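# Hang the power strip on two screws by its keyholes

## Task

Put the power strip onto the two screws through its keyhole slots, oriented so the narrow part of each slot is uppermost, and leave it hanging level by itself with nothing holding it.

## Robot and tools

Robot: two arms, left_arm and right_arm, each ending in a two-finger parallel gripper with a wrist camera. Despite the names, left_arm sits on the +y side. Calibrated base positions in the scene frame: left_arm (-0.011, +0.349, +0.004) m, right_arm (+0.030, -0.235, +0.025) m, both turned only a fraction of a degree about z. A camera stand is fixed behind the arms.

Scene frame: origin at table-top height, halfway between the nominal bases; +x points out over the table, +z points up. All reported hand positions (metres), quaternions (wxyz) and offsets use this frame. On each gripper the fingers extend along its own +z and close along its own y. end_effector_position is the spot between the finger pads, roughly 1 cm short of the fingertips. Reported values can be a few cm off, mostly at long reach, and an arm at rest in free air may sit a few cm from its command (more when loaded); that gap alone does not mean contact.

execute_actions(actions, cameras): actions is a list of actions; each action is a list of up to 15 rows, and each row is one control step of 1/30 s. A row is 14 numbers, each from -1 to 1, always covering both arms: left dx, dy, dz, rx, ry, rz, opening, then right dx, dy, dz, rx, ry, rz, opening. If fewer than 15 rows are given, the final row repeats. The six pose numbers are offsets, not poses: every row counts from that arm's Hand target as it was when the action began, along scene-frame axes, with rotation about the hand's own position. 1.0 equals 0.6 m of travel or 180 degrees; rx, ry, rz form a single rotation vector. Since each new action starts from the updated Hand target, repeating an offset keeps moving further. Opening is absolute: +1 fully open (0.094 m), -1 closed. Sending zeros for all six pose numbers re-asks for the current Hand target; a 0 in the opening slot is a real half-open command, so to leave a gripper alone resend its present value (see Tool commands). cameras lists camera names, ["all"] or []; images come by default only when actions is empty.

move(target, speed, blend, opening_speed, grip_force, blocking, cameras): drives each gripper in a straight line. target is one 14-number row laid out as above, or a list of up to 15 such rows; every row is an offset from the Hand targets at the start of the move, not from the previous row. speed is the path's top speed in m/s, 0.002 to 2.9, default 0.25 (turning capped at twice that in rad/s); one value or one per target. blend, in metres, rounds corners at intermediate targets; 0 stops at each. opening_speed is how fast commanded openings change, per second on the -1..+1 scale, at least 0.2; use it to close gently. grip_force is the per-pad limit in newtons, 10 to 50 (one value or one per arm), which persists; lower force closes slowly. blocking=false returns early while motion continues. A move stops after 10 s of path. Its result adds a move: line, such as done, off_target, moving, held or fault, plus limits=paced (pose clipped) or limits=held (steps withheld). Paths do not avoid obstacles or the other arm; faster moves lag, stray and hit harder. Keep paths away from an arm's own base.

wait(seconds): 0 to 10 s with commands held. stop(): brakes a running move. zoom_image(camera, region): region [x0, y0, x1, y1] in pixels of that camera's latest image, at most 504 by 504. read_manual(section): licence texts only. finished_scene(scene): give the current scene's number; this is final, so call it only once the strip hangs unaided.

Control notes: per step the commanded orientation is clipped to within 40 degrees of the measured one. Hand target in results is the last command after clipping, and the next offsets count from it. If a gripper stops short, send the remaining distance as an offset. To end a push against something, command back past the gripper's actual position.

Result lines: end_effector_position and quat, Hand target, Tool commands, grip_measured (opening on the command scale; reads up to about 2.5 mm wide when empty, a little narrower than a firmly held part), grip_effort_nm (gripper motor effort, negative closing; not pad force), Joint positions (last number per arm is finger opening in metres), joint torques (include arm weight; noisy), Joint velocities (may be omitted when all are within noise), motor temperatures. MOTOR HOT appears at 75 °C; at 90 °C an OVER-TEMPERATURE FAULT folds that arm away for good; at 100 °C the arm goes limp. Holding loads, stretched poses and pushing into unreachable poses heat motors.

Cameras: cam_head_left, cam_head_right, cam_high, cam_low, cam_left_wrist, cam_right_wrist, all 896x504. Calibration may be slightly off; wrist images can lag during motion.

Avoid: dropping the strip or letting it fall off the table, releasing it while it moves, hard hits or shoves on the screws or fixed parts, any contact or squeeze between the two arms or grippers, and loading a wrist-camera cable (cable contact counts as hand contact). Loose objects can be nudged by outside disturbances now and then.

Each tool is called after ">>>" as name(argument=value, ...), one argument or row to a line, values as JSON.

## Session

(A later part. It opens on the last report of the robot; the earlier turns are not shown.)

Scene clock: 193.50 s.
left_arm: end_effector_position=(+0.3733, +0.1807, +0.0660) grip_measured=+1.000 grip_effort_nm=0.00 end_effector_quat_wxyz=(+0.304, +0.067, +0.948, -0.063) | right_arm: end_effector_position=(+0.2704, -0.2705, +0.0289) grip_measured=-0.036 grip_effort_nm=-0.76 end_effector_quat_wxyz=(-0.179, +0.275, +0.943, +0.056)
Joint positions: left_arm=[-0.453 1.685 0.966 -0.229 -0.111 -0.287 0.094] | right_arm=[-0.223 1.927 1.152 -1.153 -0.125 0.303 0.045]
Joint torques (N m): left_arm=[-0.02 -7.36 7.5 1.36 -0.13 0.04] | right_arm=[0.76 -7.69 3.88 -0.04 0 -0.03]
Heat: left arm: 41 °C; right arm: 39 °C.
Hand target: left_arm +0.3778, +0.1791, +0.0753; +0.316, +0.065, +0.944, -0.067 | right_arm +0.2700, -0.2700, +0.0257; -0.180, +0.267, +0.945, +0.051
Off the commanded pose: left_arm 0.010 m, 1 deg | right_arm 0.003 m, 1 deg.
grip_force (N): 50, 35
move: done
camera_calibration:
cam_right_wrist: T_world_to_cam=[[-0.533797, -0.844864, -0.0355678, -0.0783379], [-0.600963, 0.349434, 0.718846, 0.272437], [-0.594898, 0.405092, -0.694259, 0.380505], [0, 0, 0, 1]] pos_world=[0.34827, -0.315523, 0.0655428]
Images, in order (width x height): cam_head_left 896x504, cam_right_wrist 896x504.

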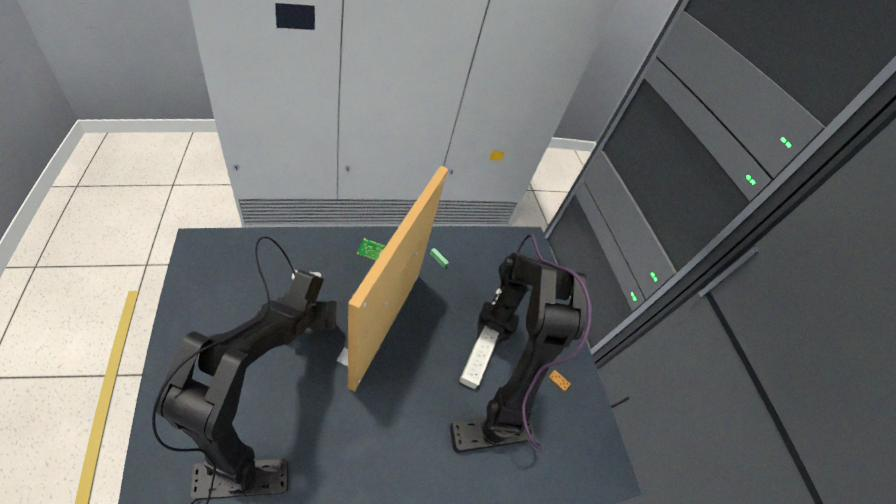

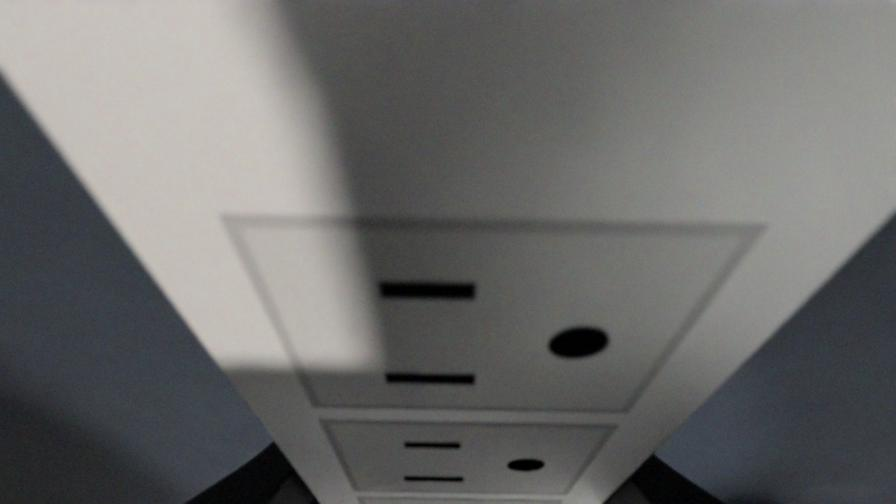

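>>> move(
  target=[0,0,0,0,0,0,1, 0,0,-0.011,0,0,0,-0.25],
  speed=0.03,
  cameras=["cam_right_wrist","cam_head_right"],
)

Scene clock: 195.67 s.
left_arm: end_effector_position=(+0.3733, +0.1807, +0.0660) grip_measured=+1.000 grip_effort_nm=0.00 end_effector_quat_wxyz=(+0.304, +0.067, +0.948, -0.063) | right_arm: end_effector_position=(+0.2705, -0.2706, +0.0227) grip_measured=-0.036 grip_effort_nm=-0.76 end_effector_quat_wxyz=(-0.179, +0.275, +0.943, +0.056)
Joint positions: left_arm=[-0.453 1.685 0.966 -0.229 -0.111 -0.287 0.094] | right_arm=[-0.223 1.94 1.141 -1.129 -0.125 0.303 0.045]
Joint torques (N m): left_arm=[-0.03 -7.36 7.5 1.36 -0.13 0.04] | right_arm=[0.69 -7.88 3.82 -0.01 -0.01 -0.1]
Heat: left arm: 41 °C; right arm: 38 °C.
Hand target: left_arm +0.3778, +0.1791, +0.0753; +0.316, +0.065, +0.944, -0.067 | right_arm +0.2700, -0.2700, +0.0191; -0.181, +0.267, +0.945, +0.051
Off the commanded pose: left_arm 0.010 m, 1 deg | right_arm 0.004 m, 1 deg.
grip_force (N): 50, 35
move: done
camera_calibration:
cam_right_wrist: T_world_to_cam=[[-0.533754, -0.844888, -0.0356396, -0.0785233], [-0.601186, 0.349483, 0.718635, 0.277059], [-0.594711, 0.405001, -0.694473, 0.376178], [0, 0, 0, 1]] pos_world=[0.348369, -0.315523, 0.0593424]
Images, in order (width x height): cam_head_right 896x504, cam_right_wrist 896x504.

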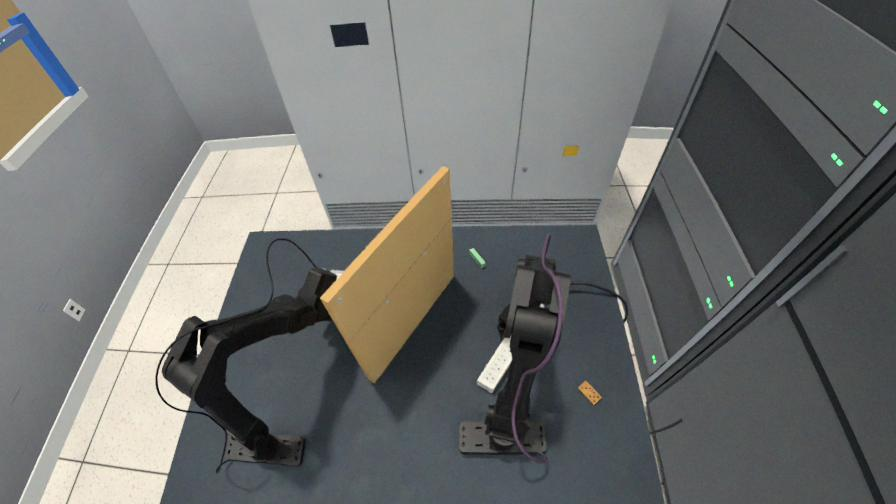

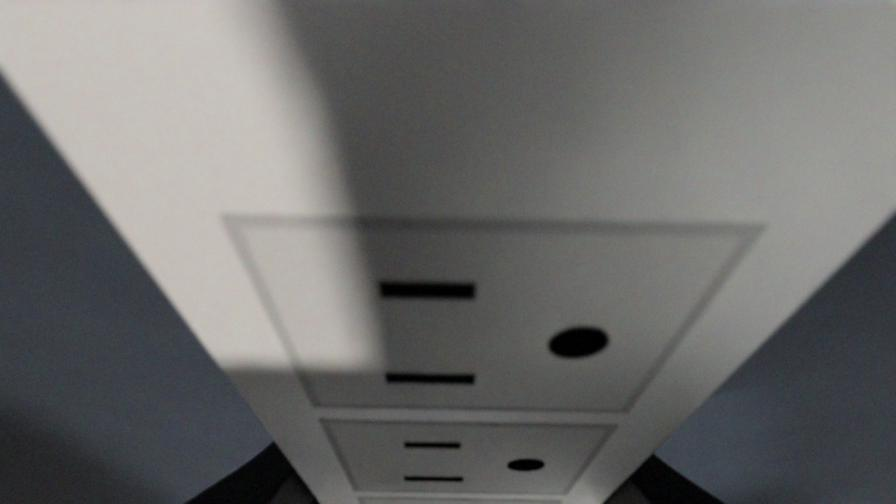

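>>> move(
  target=[0,0,0,0,0,0,1, 0,0,-0.007,0,0,0,-0.25],
  speed=0.03,
  cameras=["cam_right_wrist"],
)

Scene clock: 196.87 s.
left_arm: end_effector_position=(+0.3733, +0.1807, +0.0660) grip_measured=+1.000 grip_effort_nm=0.00 end_effector_quat_wxyz=(+0.304, +0.067, +0.948, -0.063) | right_arm: end_effector_position=(+0.2700, -0.2704, +0.0215) grip_measured=-0.036 grip_effort_nm=-0.76 end_effector_quat_wxyz=(-0.181, +0.275, +0.943, +0.056)
Joint positions: left_arm=[-0.453 1.685 0.966 -0.229 -0.111 -0.287 0.094] | right_arm=[-0.223 1.944 1.14 -1.127 -0.125 0.303 0.045]
Joint torques (N m): left_arm=[-0.02 -7.36 7.5 1.36 -0.13 0.04] | right_arm=[0.75 -7.36 3.37 0.08 -0.01 -0.02]
Heat: left arm: 41 °C; right arm: 38 °C.
Hand target: left_arm +0.3778, +0.1791, +0.0753; +0.316, +0.065, +0.944, -0.067 | right_arm +0.2699, -0.2700, +0.0150; -0.181, +0.267, +0.945, +0.051
Off the commanded pose: left_arm 0.010 m, 1 deg | right_arm 0.007 m, 1 deg.
grip_force (N): 50, 35
move: done
camera_calibration:
cam_right_wrist: T_world_to_cam=[[-0.533887, -0.844849, -0.0345807, -0.078707], [-0.598799, 0.348892, 0.720912, 0.276714], [-0.596996, 0.405592, -0.692164, 0.375711], [0, 0, 0, 1]] pos_world=[0.347974, -0.315424, 0.0578457]
Images, in order (width x height): cam_right_wrist 896x504.

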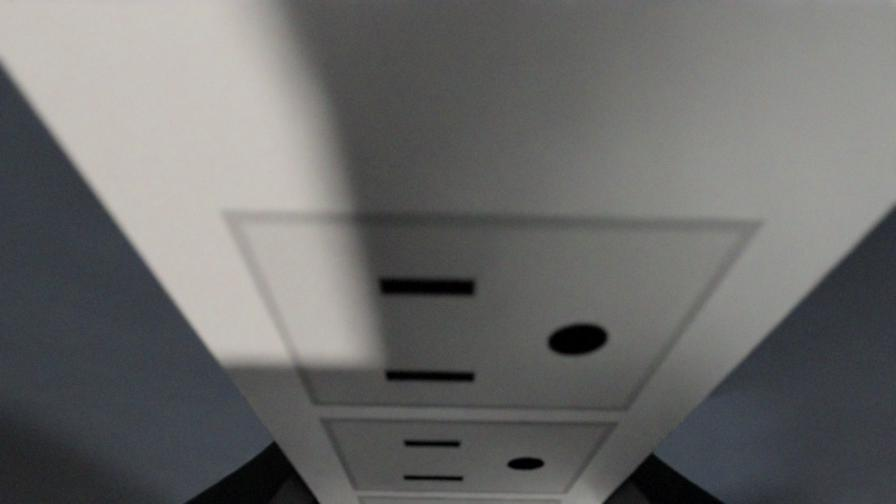

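>>> move(
  target=[
    [0,0,0,0,0,0,1, 0,0,0,0,0,0,0.5],
    [0,0,0,0,0,0,1, 0,0,0.03,-0.0633,-0.1032,0,0.5],
    [0,0,0,0,0,0,1, 0.0625,-0.0385,0.03,-0.0633,-0.1032,0,0.5],
  ],
  speed=[0.05,0.15,0.15],
  opening_speed=0.8,
  cameras=["cam_right_wrist","cam_head_left"],
)

Scene clock: 203.47 s.
left_arm: end_effector_position=(+0.3733, +0.1807, +0.0660) grip_measured=+1.000 grip_effort_nm=0.01 end_effector_quat_wxyz=(+0.304, +0.067, +0.948, -0.063) | right_arm: end_effector_position=(+0.2991, -0.2895, +0.0313) grip_measured=+0.498 grip_effort_nm=0.09 end_effector_quat_wxyz=(-0.007, +0.275, +0.961, +0.003)
Joint positions: left_arm=[-0.453 1.685 0.966 -0.229 -0.111 -0.287 0.094] | right_arm=[-0.187 1.714 0.965 -0.835 -0.007 0.35 0.07]
Joint torques (N m): left_arm=[-0.02 -7.38 7.5 1.36 -0.13 0.03] | right_arm=[-0.2 -6.12 7.04 0.57 0.02 0.01]
Heat: left arm: 41 °C; right arm: 37 °C.
Hand target: left_arm +0.3778, +0.1791, +0.0753; +0.316, +0.065, +0.944, -0.067 | right_arm +0.3075, -0.2930, +0.0330; +0.001, +0.272, +0.962, +0.000
Off the commanded pose: left_arm 0.010 m, 1 deg | right_arm 0.009 m, 1 deg.
grip_force (N): 50, 35
move: done
camera_calibration:
cam_right_wrist: T_world_to_cam=[[-0.515119, -0.85672, -0.0261165, -0.0882624], [-0.781034, 0.456625, 0.426004, 0.388636], [-0.353041, 0.239841, -0.904344, 0.293365], [0, 0, 0, 1]] pos_world=[0.361642, -0.323438, 0.0974376]
Images, in order (width x height): cam_head_left 896x504, cam_right_wrist 896x504.

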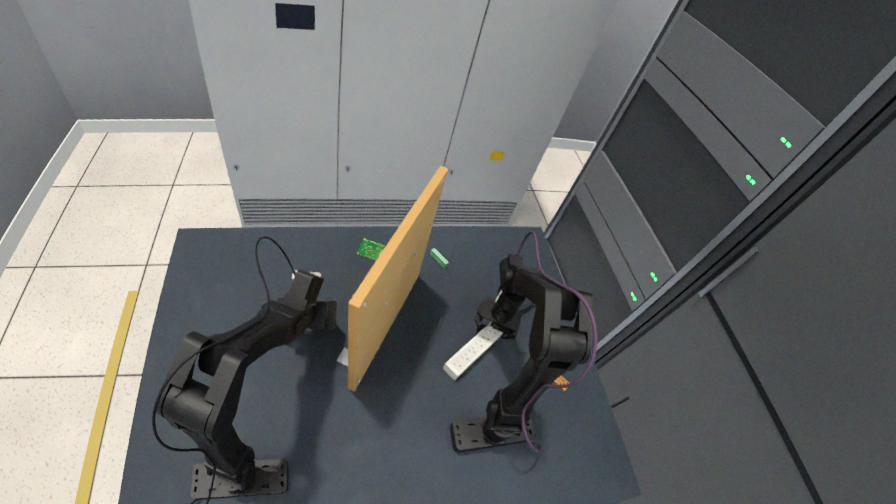

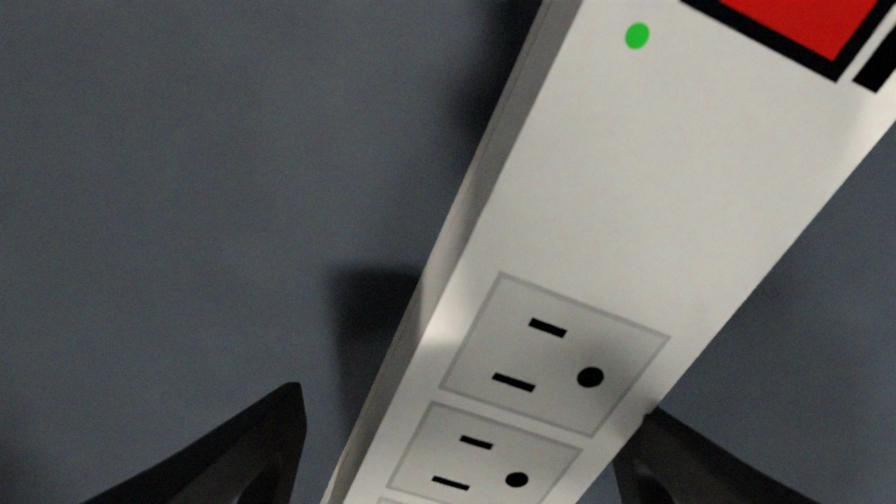

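>>> move(
  target=[0,0,0,0,0,0,1, 0.015,-0.01,0.24,0,0,0,0.8],
  speed=0.25,
  cameras=["cam_right_wrist","cam_high","cam_head_left"],
)

Scene clock: 206.20 s.
left_arm: end_effector_position=(+0.3733, +0.1807, +0.0660) grip_measured=+1.000 grip_effort_nm=0.00 end_effector_quat_wxyz=(+0.304, +0.067, +0.948, -0.063) | right_arm: end_effector_position=(+0.3169, -0.2961, +0.1709) grip_measured=+0.798 grip_effort_nm=0.09 end_effector_quat_wxyz=(-0.002, +0.272, +0.962, +0.003)
Joint positions: left_arm=[-0.453 1.685 0.966 -0.229 -0.111 -0.287 0.094] | right_arm=[-0.197 1.656 1.475 -1.393 -0.007 0.333 0.084]
Joint torques (N m): left_arm=[-0.02 -7.36 7.5 1.36 -0.13 0.04] | right_arm=[-0.54 -7.38 7.31 0.34 -0.02 -0.02]
Motor temperatures (°C): left_arm=[26 32 41 39 28 27 28] | right_arm=[29 30 35 36 26 25 24]
Heat: left arm: 41 °C; right arm: 36 °C.
Hand target: left_arm +0.3778, +0.1791, +0.0753; +0.316, +0.065, +0.944, -0.067 | right_arm +0.3165, -0.2990, +0.1769; +0.001, +0.272, +0.962, +0.000
Off the commanded pose: left_arm 0.010 m, 1 deg | right_arm 0.007 m, 1 deg.
grip_force (N): 50, 35
move: done
camera_calibration:
cam_right_wrist: T_world_to_cam=[[-0.508974, -0.860278, -0.0294391, -0.0835048], [-0.788275, 0.45209, 0.417417, 0.348472], [-0.345786, 0.23566, -0.908238, 0.424605], [0, 0, 0, 1]] pos_world=[0.379012, -0.32944, 0.237726]
Images, in order (width x height): cam_head_left 896x504, cam_high 896x504, cam_right_wrist 896x504.

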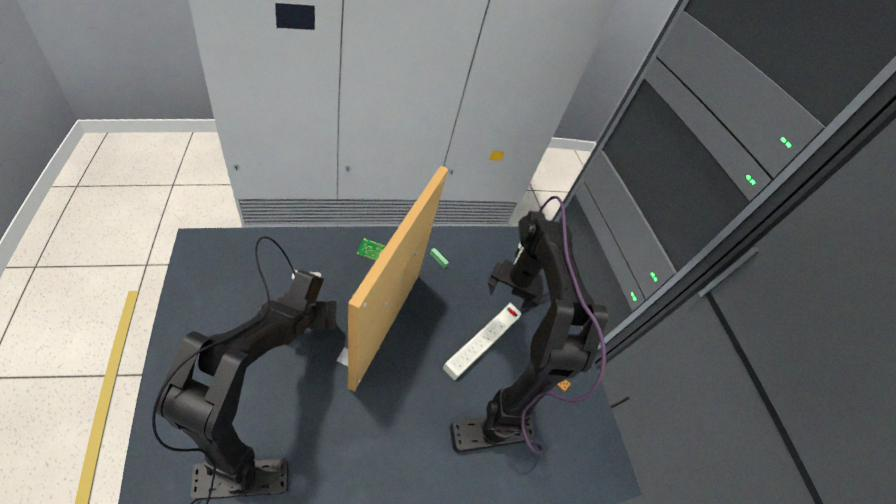

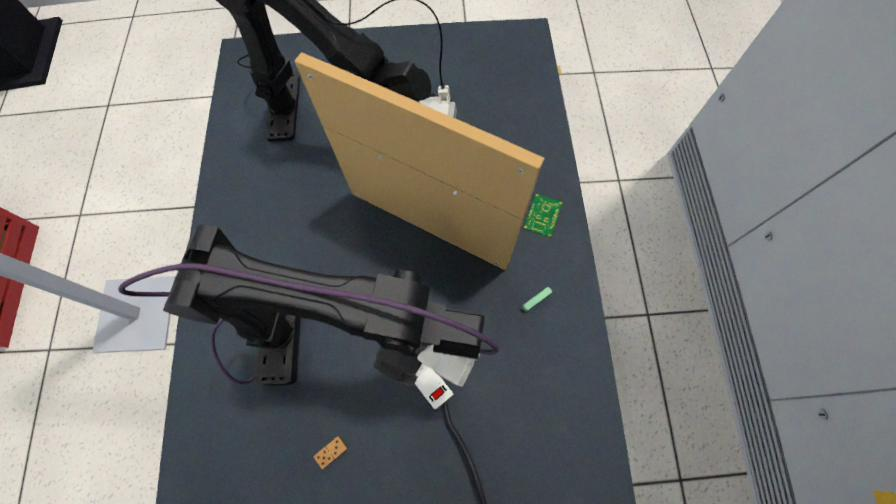

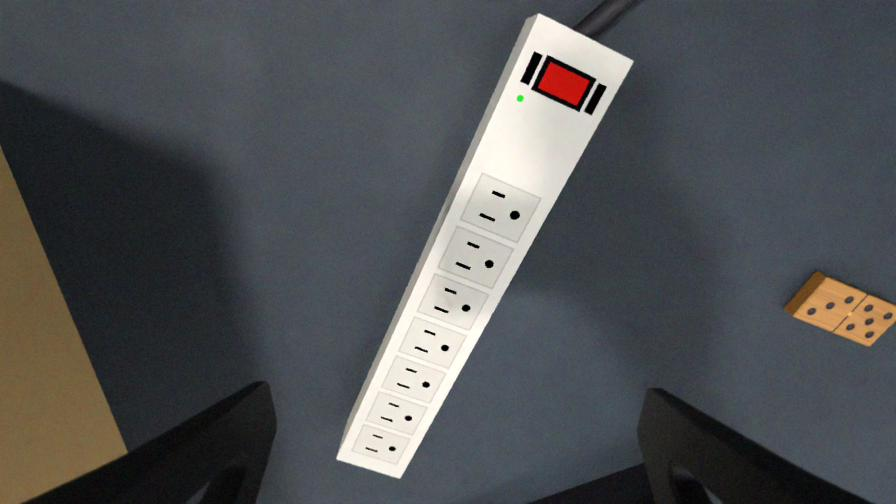

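>>> zoom_image(
  camera="cam_right_wrist",
  region=[460, 0, 660, 200],
)

>>> zoom_image(
  camera="cam_right_wrist",
  region=[320, 320, 500, 500],
)

>>> zoom_image(
  camera="cam_right_wrist",
  region=[400, 160, 580, 340],
)

Scaled by 2.520 from the camera's 896x504 image, which has a finer 1280x720 frame.

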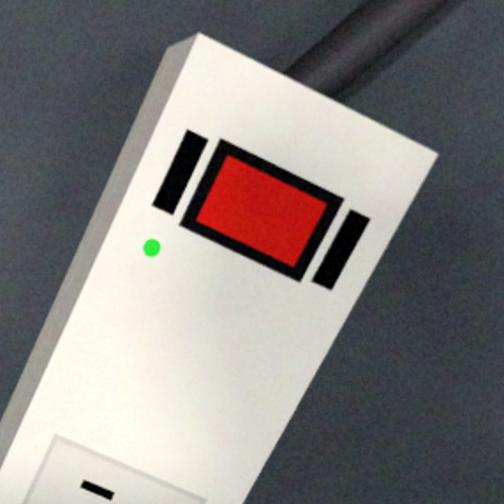

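Scaled by 2.800 from the camera's 896x504 image, which has a finer 1280x720 frame.

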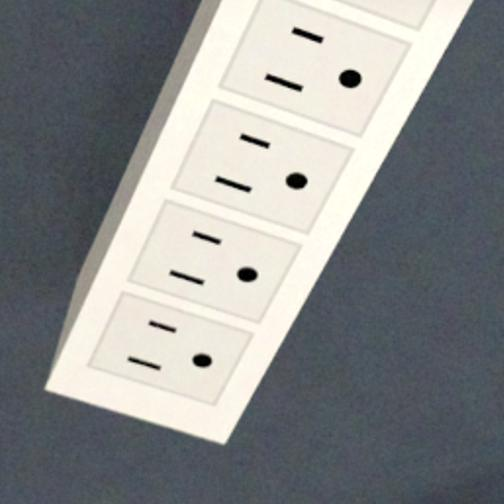

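Scaled by 2.800 from the camera's 896x504 image, which has a finer 1280x720 frame.

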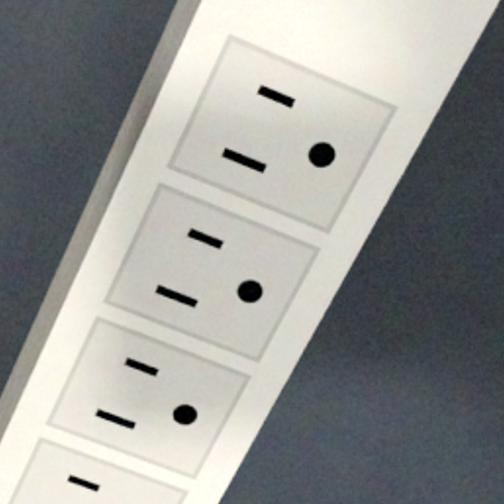

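>>> move(
  target=[
    [0,0,0,0,0,0,1, -0.0275,-0.0025,-0.1782,0,0,-0.1228,0.8],
    [0,0,0,0,0,0,1, -0.0275,-0.0025,-0.2682,0,0,-0.1228,0.8],
  ],
  speed=[0.2,0.1],
  blend=[0.01,0],
  cameras=["cam_right_wrist","cam_head_left"],
)

Scene clock: 212.30 s.
left_arm: end_effector_position=(+0.3733, +0.1807, +0.0660) grip_measured=+1.000 grip_effort_nm=0.00 end_effector_quat_wxyz=(+0.304, +0.067, +0.948, -0.063) | right_arm: end_effector_position=(+0.3000, -0.2980, +0.0205) grip_measured=+0.798 grip_effort_nm=0.09 end_effector_quat_wxyz=(+0.000, +0.447, +0.895, +0.004)
Joint positions: left_arm=[-0.453 1.685 0.966 -0.229 -0.111 -0.287 0.094] | right_arm=[-0.216 1.732 0.937 -0.773 -0.007 0.69 0.084]
Joint torques (N m): left_arm=[-0.05 -7.36 7.49 1.35 -0.13 0.04] | right_arm=[-0.38 -6.02 4.25 0.75 0 0.07]
Heat: left arm: 41 °C; right arm: 36 °C.
Hand target: left_arm +0.3778, +0.1791, +0.0753; +0.316, +0.065, +0.944, -0.067 | right_arm +0.3000, -0.3006, +0.0160; +0.001, +0.451, +0.892, +0.000
Off the commanded pose: left_arm 0.010 m, 1 deg | right_arm 0.005 m, 1 deg.
grip_force (N): 50, 35
move: done
camera_calibration:
cam_right_wrist: T_world_to_cam=[[-0.78929, -0.61325, -0.0307595, 0.0596139], [-0.56832, 0.710662, 0.414695, 0.409948], [-0.232452, 0.344796, -0.90944, 0.281153], [0, 0, 0, 1]] pos_world=[0.345389, -0.351716, 0.0875227]
Images, in order (width x height): cam_head_left 896x504, cam_right_wrist 896x504.

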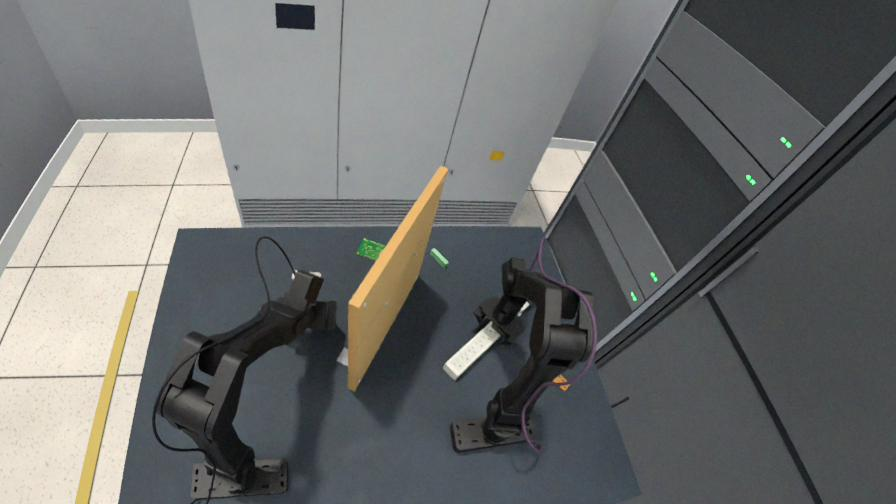

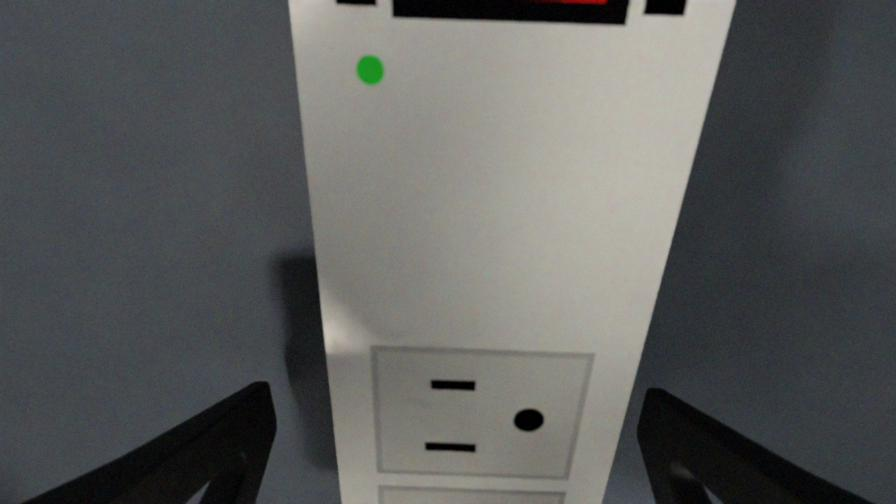

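>>> move(
  target=[0,0,0,0,0,0,1, 0,0,0,0,0,0,-0.4],
  speed=0.05,
  grip_force=[50, 50],
  opening_speed=0.6,
  cameras=["cam_right_wrist"],
)

Scene clock: 216.77 s.
left_arm: end_effector_position=(+0.3733, +0.1807, +0.0660) grip_measured=+1.000 grip_effort_nm=0.00 end_effector_quat_wxyz=(+0.304, +0.067, +0.948, -0.063) | right_arm: end_effector_position=(+0.3002, -0.2982, +0.0205) grip_measured=-0.044 grip_effort_nm=-1.03 end_effector_quat_wxyz=(+0.001, +0.448, +0.894, +0.004)
Joint positions: left_arm=[-0.453 1.685 0.966 -0.229 -0.111 -0.287 0.094] | right_arm=[-0.217 1.732 0.937 -0.772 -0.007 0.693 0.045]
Joint torques (N m): left_arm=[-0.03 -7.36 7.5 1.36 -0.13 0.04] | right_arm=[-0.4 -6.09 4.18 0.75 0.05 0.06]
Heat: left arm: 41 °C; right arm: 35 °C.
Hand target: left_arm +0.3778, +0.1791, +0.0753; +0.316, +0.065, +0.944, -0.067 | right_arm +0.3000, -0.3005, +0.0160; +0.001, +0.451, +0.892, +0.000
Off the commanded pose: left_arm 0.010 m, 1 deg | right_arm 0.005 m, 1 deg.
move: done
camera_calibration:
cam_right_wrist: T_world_to_cam=[[-0.791328, -0.610595, -0.0311935, 0.0610349], [-0.566226, 0.712669, 0.414115, 0.410147], [-0.230626, 0.345363, -0.90969, 0.280828], [0, 0, 0, 1]] pos_world=[0.345301, -0.352019, 0.0875226]
Images, in order (width x height): cam_right_wrist 896x504.

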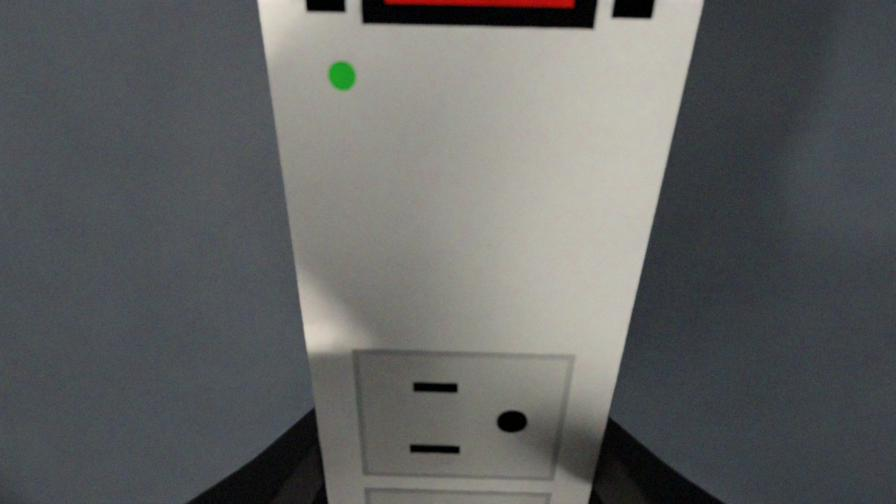

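>>> move(
  target=[
    [0,0,0,0,0,0,1, 0,0,0.17,0,0,0,-0.4],
    [0,0,0,0,0,0,1, 0.0215,0.3025,0.5183,0.3697,-0.3406,0.0963,-0.4],
  ],
  speed=[0.12,0.15],
  blend=[0.03,0],
  cameras=["cam_right_wrist","cam_high","cam_head_left","cam_head_right"],
)

Scene clock: 229.50 s.
left_arm: end_effector_position=(+0.3733, +0.1807, +0.0660) grip_measured=+1.000 grip_effort_nm=0.00 end_effector_quat_wxyz=(+0.304, +0.067, +0.948, -0.063) | right_arm: end_effector_position=(+0.3238, -0.1300, +0.3052) grip_measured=-0.045 grip_effort_nm=-1.03 end_effector_quat_wxyz=(+0.166, +0.265, +0.677, +0.666)
Joint positions: left_arm=[-0.453 1.685 0.966 -0.229 -0.111 -0.287 0.094] | right_arm=[-0.201 0.99 0.598 0.243 -1.171 1.563 0.045]
Joint torques (N m): left_arm=[-0.02 -7.36 7.51 1.36 -0.13 0.04] | right_arm=[1.76 -4.18 7.13 2.61 -0.55 -0.17]
Heat: left arm: 41 °C; right arm: 36 °C.
Hand target: left_arm +0.3778, +0.1791, +0.0753; +0.316, +0.065, +0.944, -0.067 | right_arm +0.3129, -0.1190, +0.3270; +0.194, +0.193, +0.680, +0.680
Off the commanded pose: left_arm 0.010 m, 1 deg | right_arm 0.027 m, 9 deg.
move: off_target (right_arm)
camera_calibration:
cam_right_wrist: T_world_to_cam=[[-0.111126, 0.038171, -0.993073, 0.34896], [-0.974342, 0.192614, 0.116433, 0.34113], [0.195724, 0.980532, 0.0157873, 0.149314], [0, 0, 0, 1]] pos_world=[0.341932, -0.225433, 0.304467]
Images, in order (width x height): cam_head_left 896x504, cam_head_right 896x504, cam_high 896x504, cam_right_wrist 896x504.

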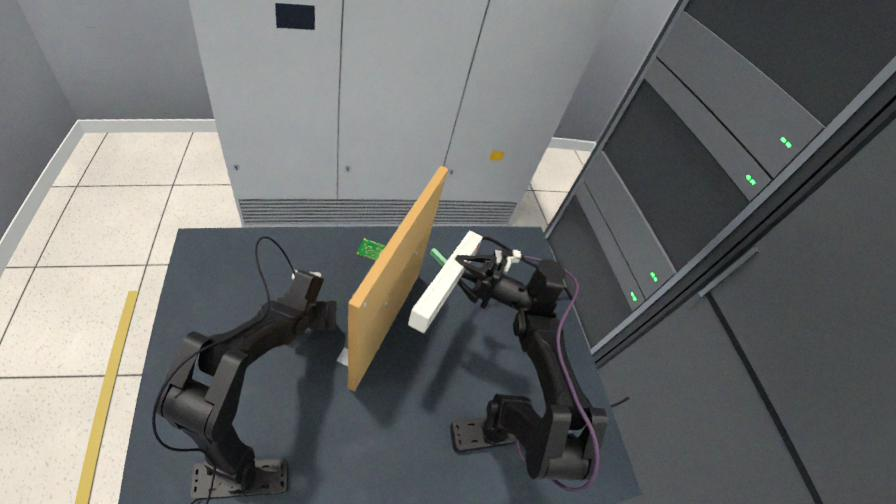

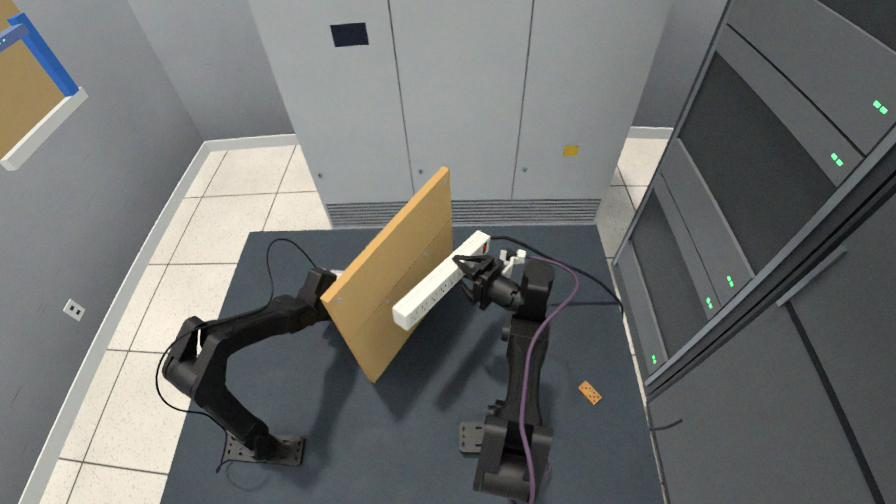

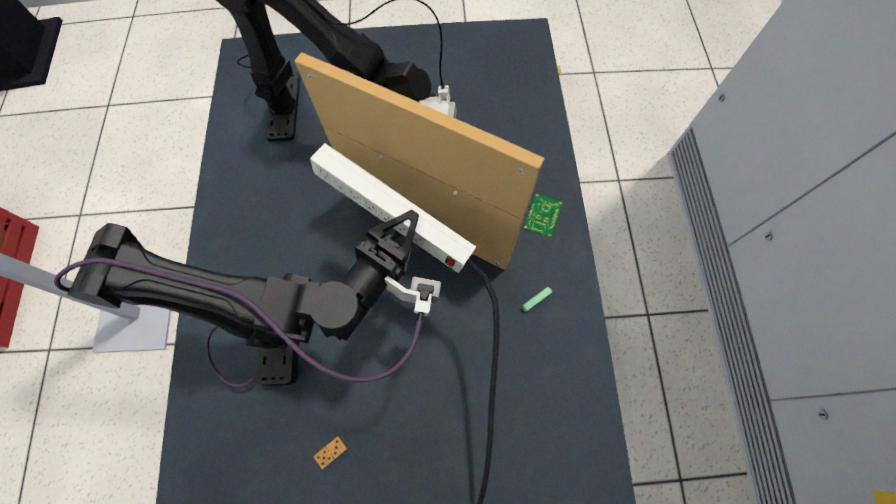

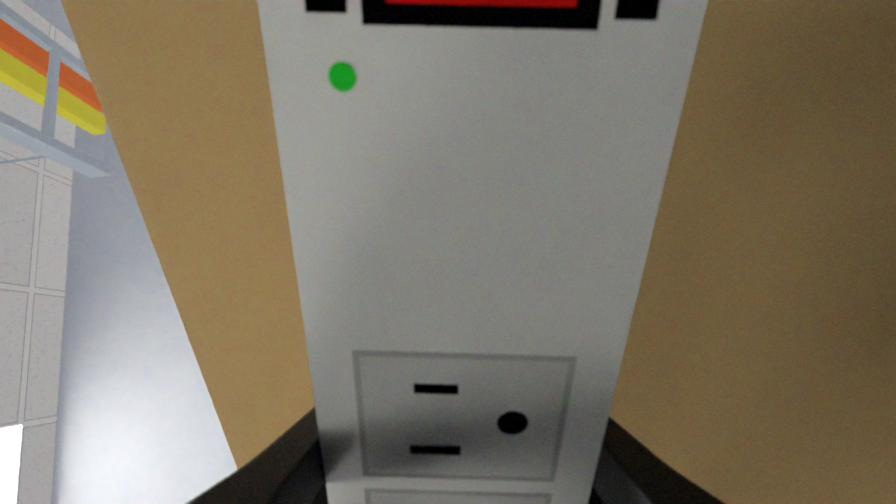

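>>> move(
  target=[0,0,0,0,0,0,1, -0.0182,0.0183,0.0663,-0.0076,-0.0446,0.0211,-0.4],
  speed=0.12,
  cameras=["cam_right_wrist","cam_high","cam_head_left","cam_head_right"],
)

Scene clock: 235.20 s.
left_arm: end_effector_position=(+0.3733, +0.1807, +0.0660) grip_measured=+1.000 grip_effort_nm=0.00 end_effector_quat_wxyz=(+0.304, +0.067, +0.948, -0.063) | right_arm: end_effector_position=(+0.3138, -0.1180, +0.3281) grip_measured=-0.045 grip_effort_nm=-1.03 end_effector_quat_wxyz=(+0.179, +0.207, +0.679, +0.681)
Joint positions: left_arm=[-0.453 1.685 0.966 -0.229 -0.111 -0.287 0.094] | right_arm=[-0.174 0.974 0.613 0.336 -1.212 1.586 0.045]
Joint torques (N m): left_arm=[-0.03 -7.35 7.49 1.36 -0.13 0.04] | right_arm=[1.44 -4.01 11.3 2.49 -0.51 -0.17]
Heat: left arm: 41 °C; right arm: 37 °C.
Hand target: left_arm +0.3778, +0.1791, +0.0753; +0.316, +0.065, +0.944, -0.067 | right_arm +0.3020, -0.1081, +0.3668; +0.221, +0.120, +0.679, +0.690
Off the commanded pose: left_arm 0.010 m, 1 deg | right_arm 0.042 m, 11 deg.
move: off_target (right_arm)
camera_calibration:
cam_right_wrist: T_world_to_cam=[[-0.010873, 0.0248428, -0.999632, 0.339182], [-0.991725, 0.127621, 0.0139586, 0.357813], [0.127921, 0.991512, 0.0232496, 0.159297], [0, 0, 0, 1]] pos_world=[0.338163, -0.212035, 0.330359]
Images, in order (width x height): cam_head_left 896x504, cam_head_right 896x504, cam_high 896x504, cam_right_wrist 896x504.

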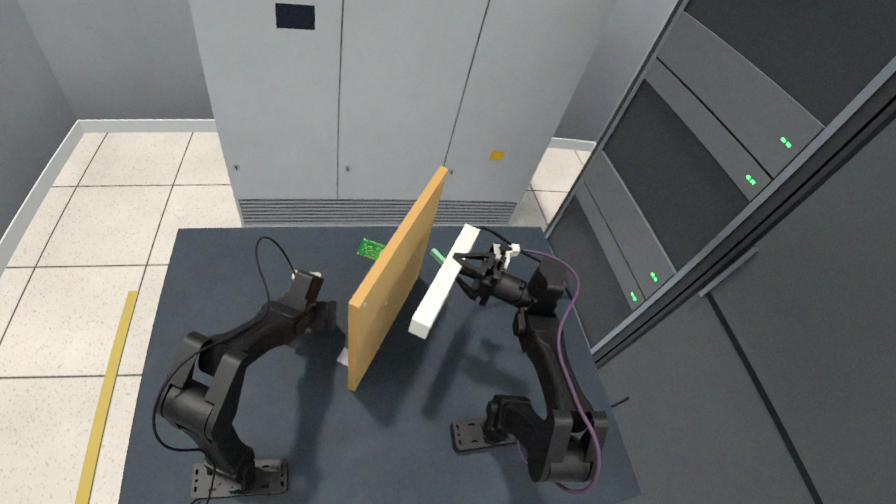

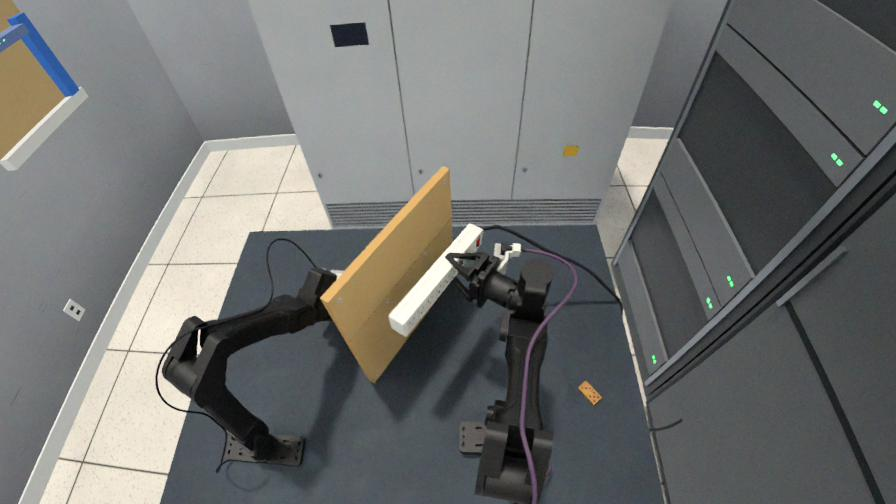

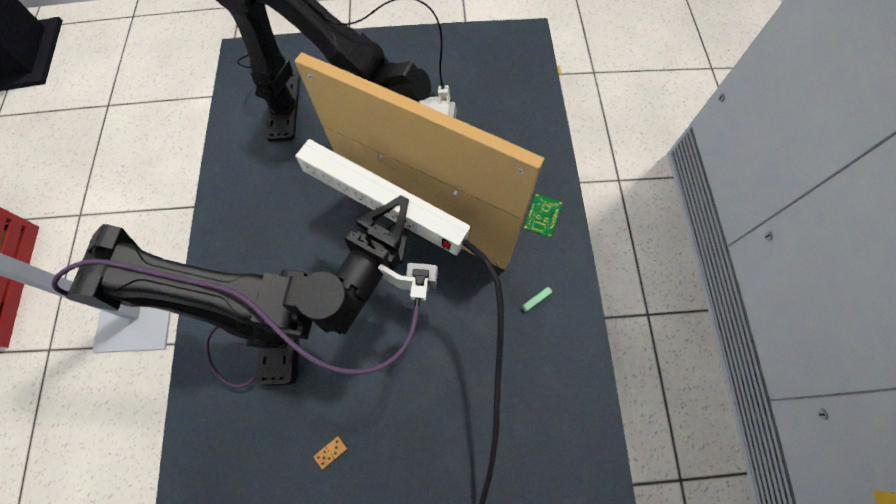

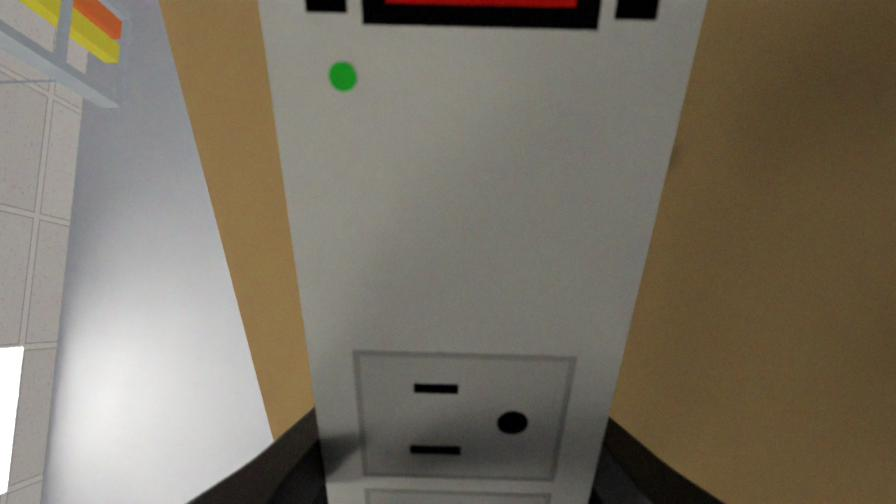

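>>> move(
  target=[0,0,0,0,0,0,1, 0,0,0.045,0,0,0,-0.4],
  speed=0.12,
  cameras=["cam_right_wrist"],
)

Scene clock: 237.60 s.
left_arm: end_effector_position=(+0.3733, +0.1807, +0.0660) grip_measured=+1.000 grip_effort_nm=0.00 end_effector_quat_wxyz=(+0.304, +0.067, +0.948, -0.063) | right_arm: end_effector_position=(+0.3143, -0.1176, +0.3620) grip_measured=-0.045 grip_effort_nm=-1.03 end_effector_quat_wxyz=(+0.190, +0.190, +0.676, +0.686)
Joint positions: left_arm=[-0.453 1.685 0.966 -0.229 -0.111 -0.287 0.094] | right_arm=[-0.174 0.974 0.715 0.297 -1.22 1.609 0.045]
Joint torques (N m): left_arm=[-0.03 -7.38 7.5 1.36 -0.13 0.04] | right_arm=[1.52 -3.33 11.55 2.14 -0.4 -0.19]
Heat: left arm: 41 °C; right arm: 37 °C.
Hand target: left_arm +0.3778, +0.1791, +0.0753; +0.316, +0.065, +0.944, -0.067 | right_arm +0.3020, -0.1081, +0.3937; +0.221, +0.120, +0.679, +0.690
Off the commanded pose: left_arm 0.010 m, 1 deg | right_arm 0.035 m, 9 deg.
move: off_target (right_arm)
camera_calibration:
cam_right_wrist: T_world_to_cam=[[0.0301404, 0.0249991, -0.999233, 0.360044], [-0.992452, 0.119641, -0.0269426, 0.371903], [0.118876, 0.992502, 0.0284164, 0.15905], [0, 0, 0, 1]] pos_world=[0.339337, -0.211353, 0.365268]
Images, in order (width x height): cam_right_wrist 896x504.

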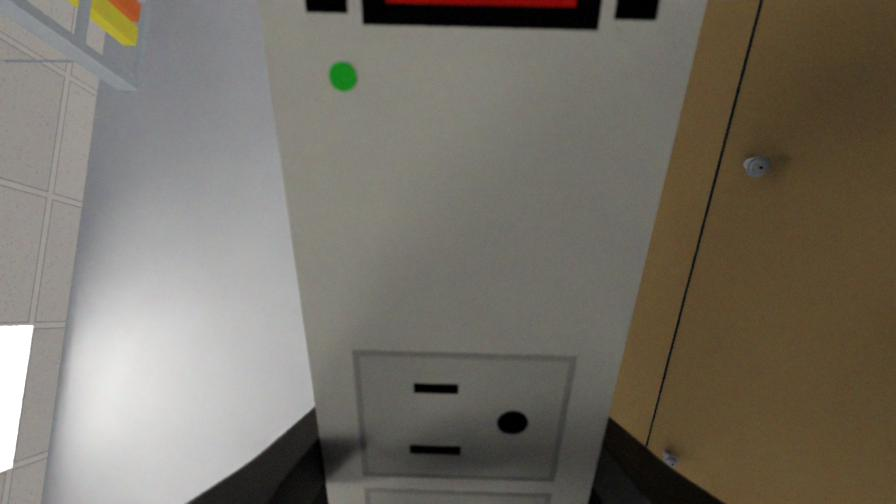

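>>> zoom_image(
  camera="cam_right_wrist",
  region=[710, 120, 800, 210],
)

>>> zoom_image(
  camera="cam_right_wrist",
  region=[600, 400, 704, 504],
)

>>> zoom_image(
  camera="cam_right_wrist",
  region=[250, 0, 720, 504],
)

Scaled by 5.600 from the camera's 896x504 image, which has a finer 1280x720 frame.

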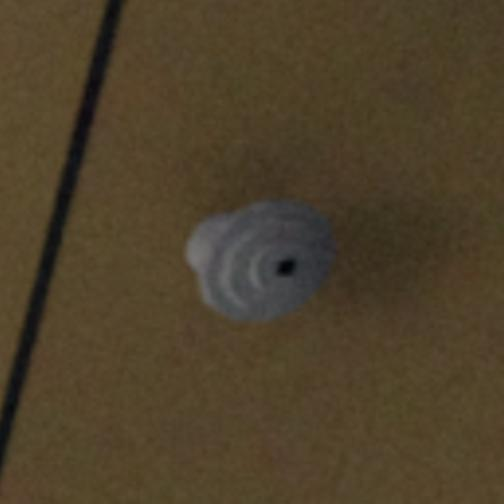

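Scaled by 4.846 from the camera's 896x504 image, which has a finer 1280x720 frame.

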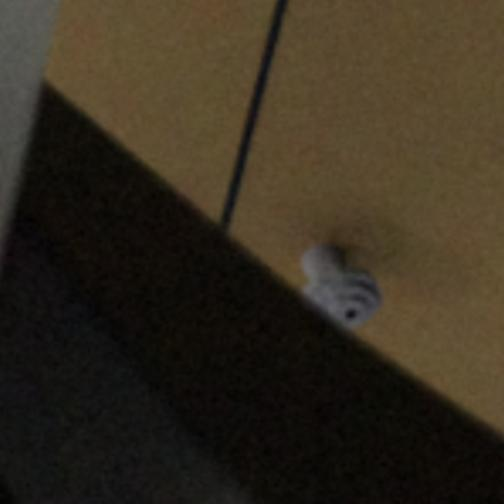

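Scaled by 1.000.

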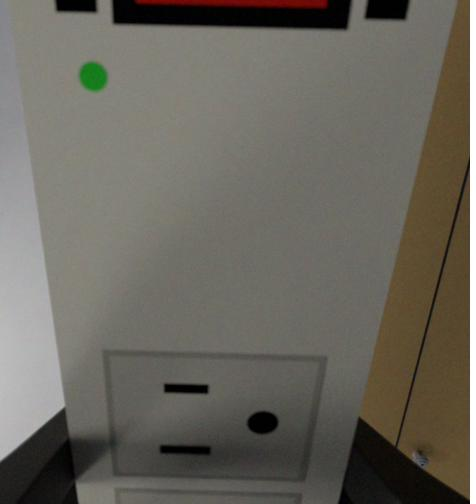

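>>> zoom_image(
  camera="cam_right_wrist",
  region=[240, 0, 360, 120],
)

>>> zoom_image(
  camera="cam_right_wrist",
  region=[600, 0, 720, 120],
)

>>> zoom_image(
  camera="cam_right_wrist",
  region=[290, 330, 460, 500],
)

>>> zoom_image(
  camera="cam_right_wrist",
  region=[450, 330, 620, 500],
)

Scaled by 4.200 from the camera's 896x504 image, which has a finer 1280x720 frame.

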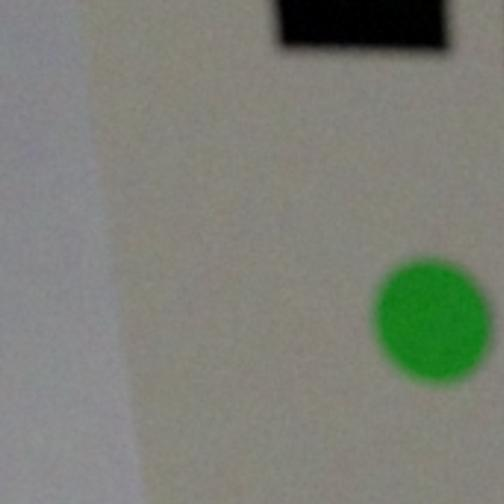

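Scaled by 4.200 from the camera's 896x504 image, which has a finer 1280x720 frame.

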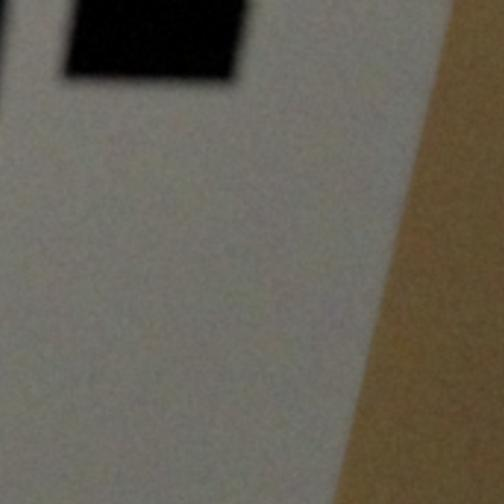

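Scaled by 2.965 from the camera's 896x504 image, which has a finer 1280x720 frame.

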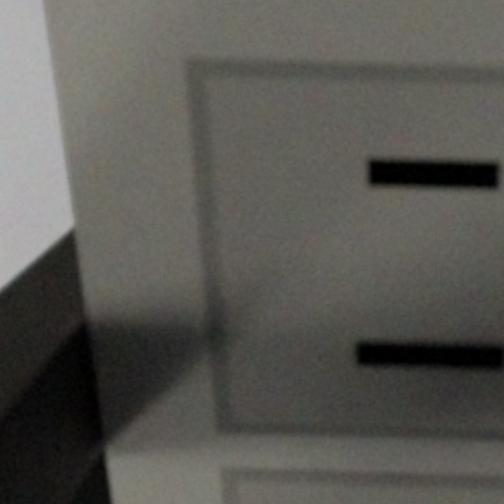

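Scaled by 2.965 from the camera's 896x504 image, which has a finer 1280x720 frame.

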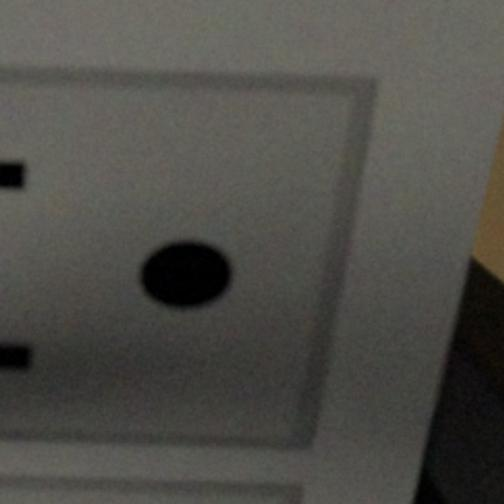

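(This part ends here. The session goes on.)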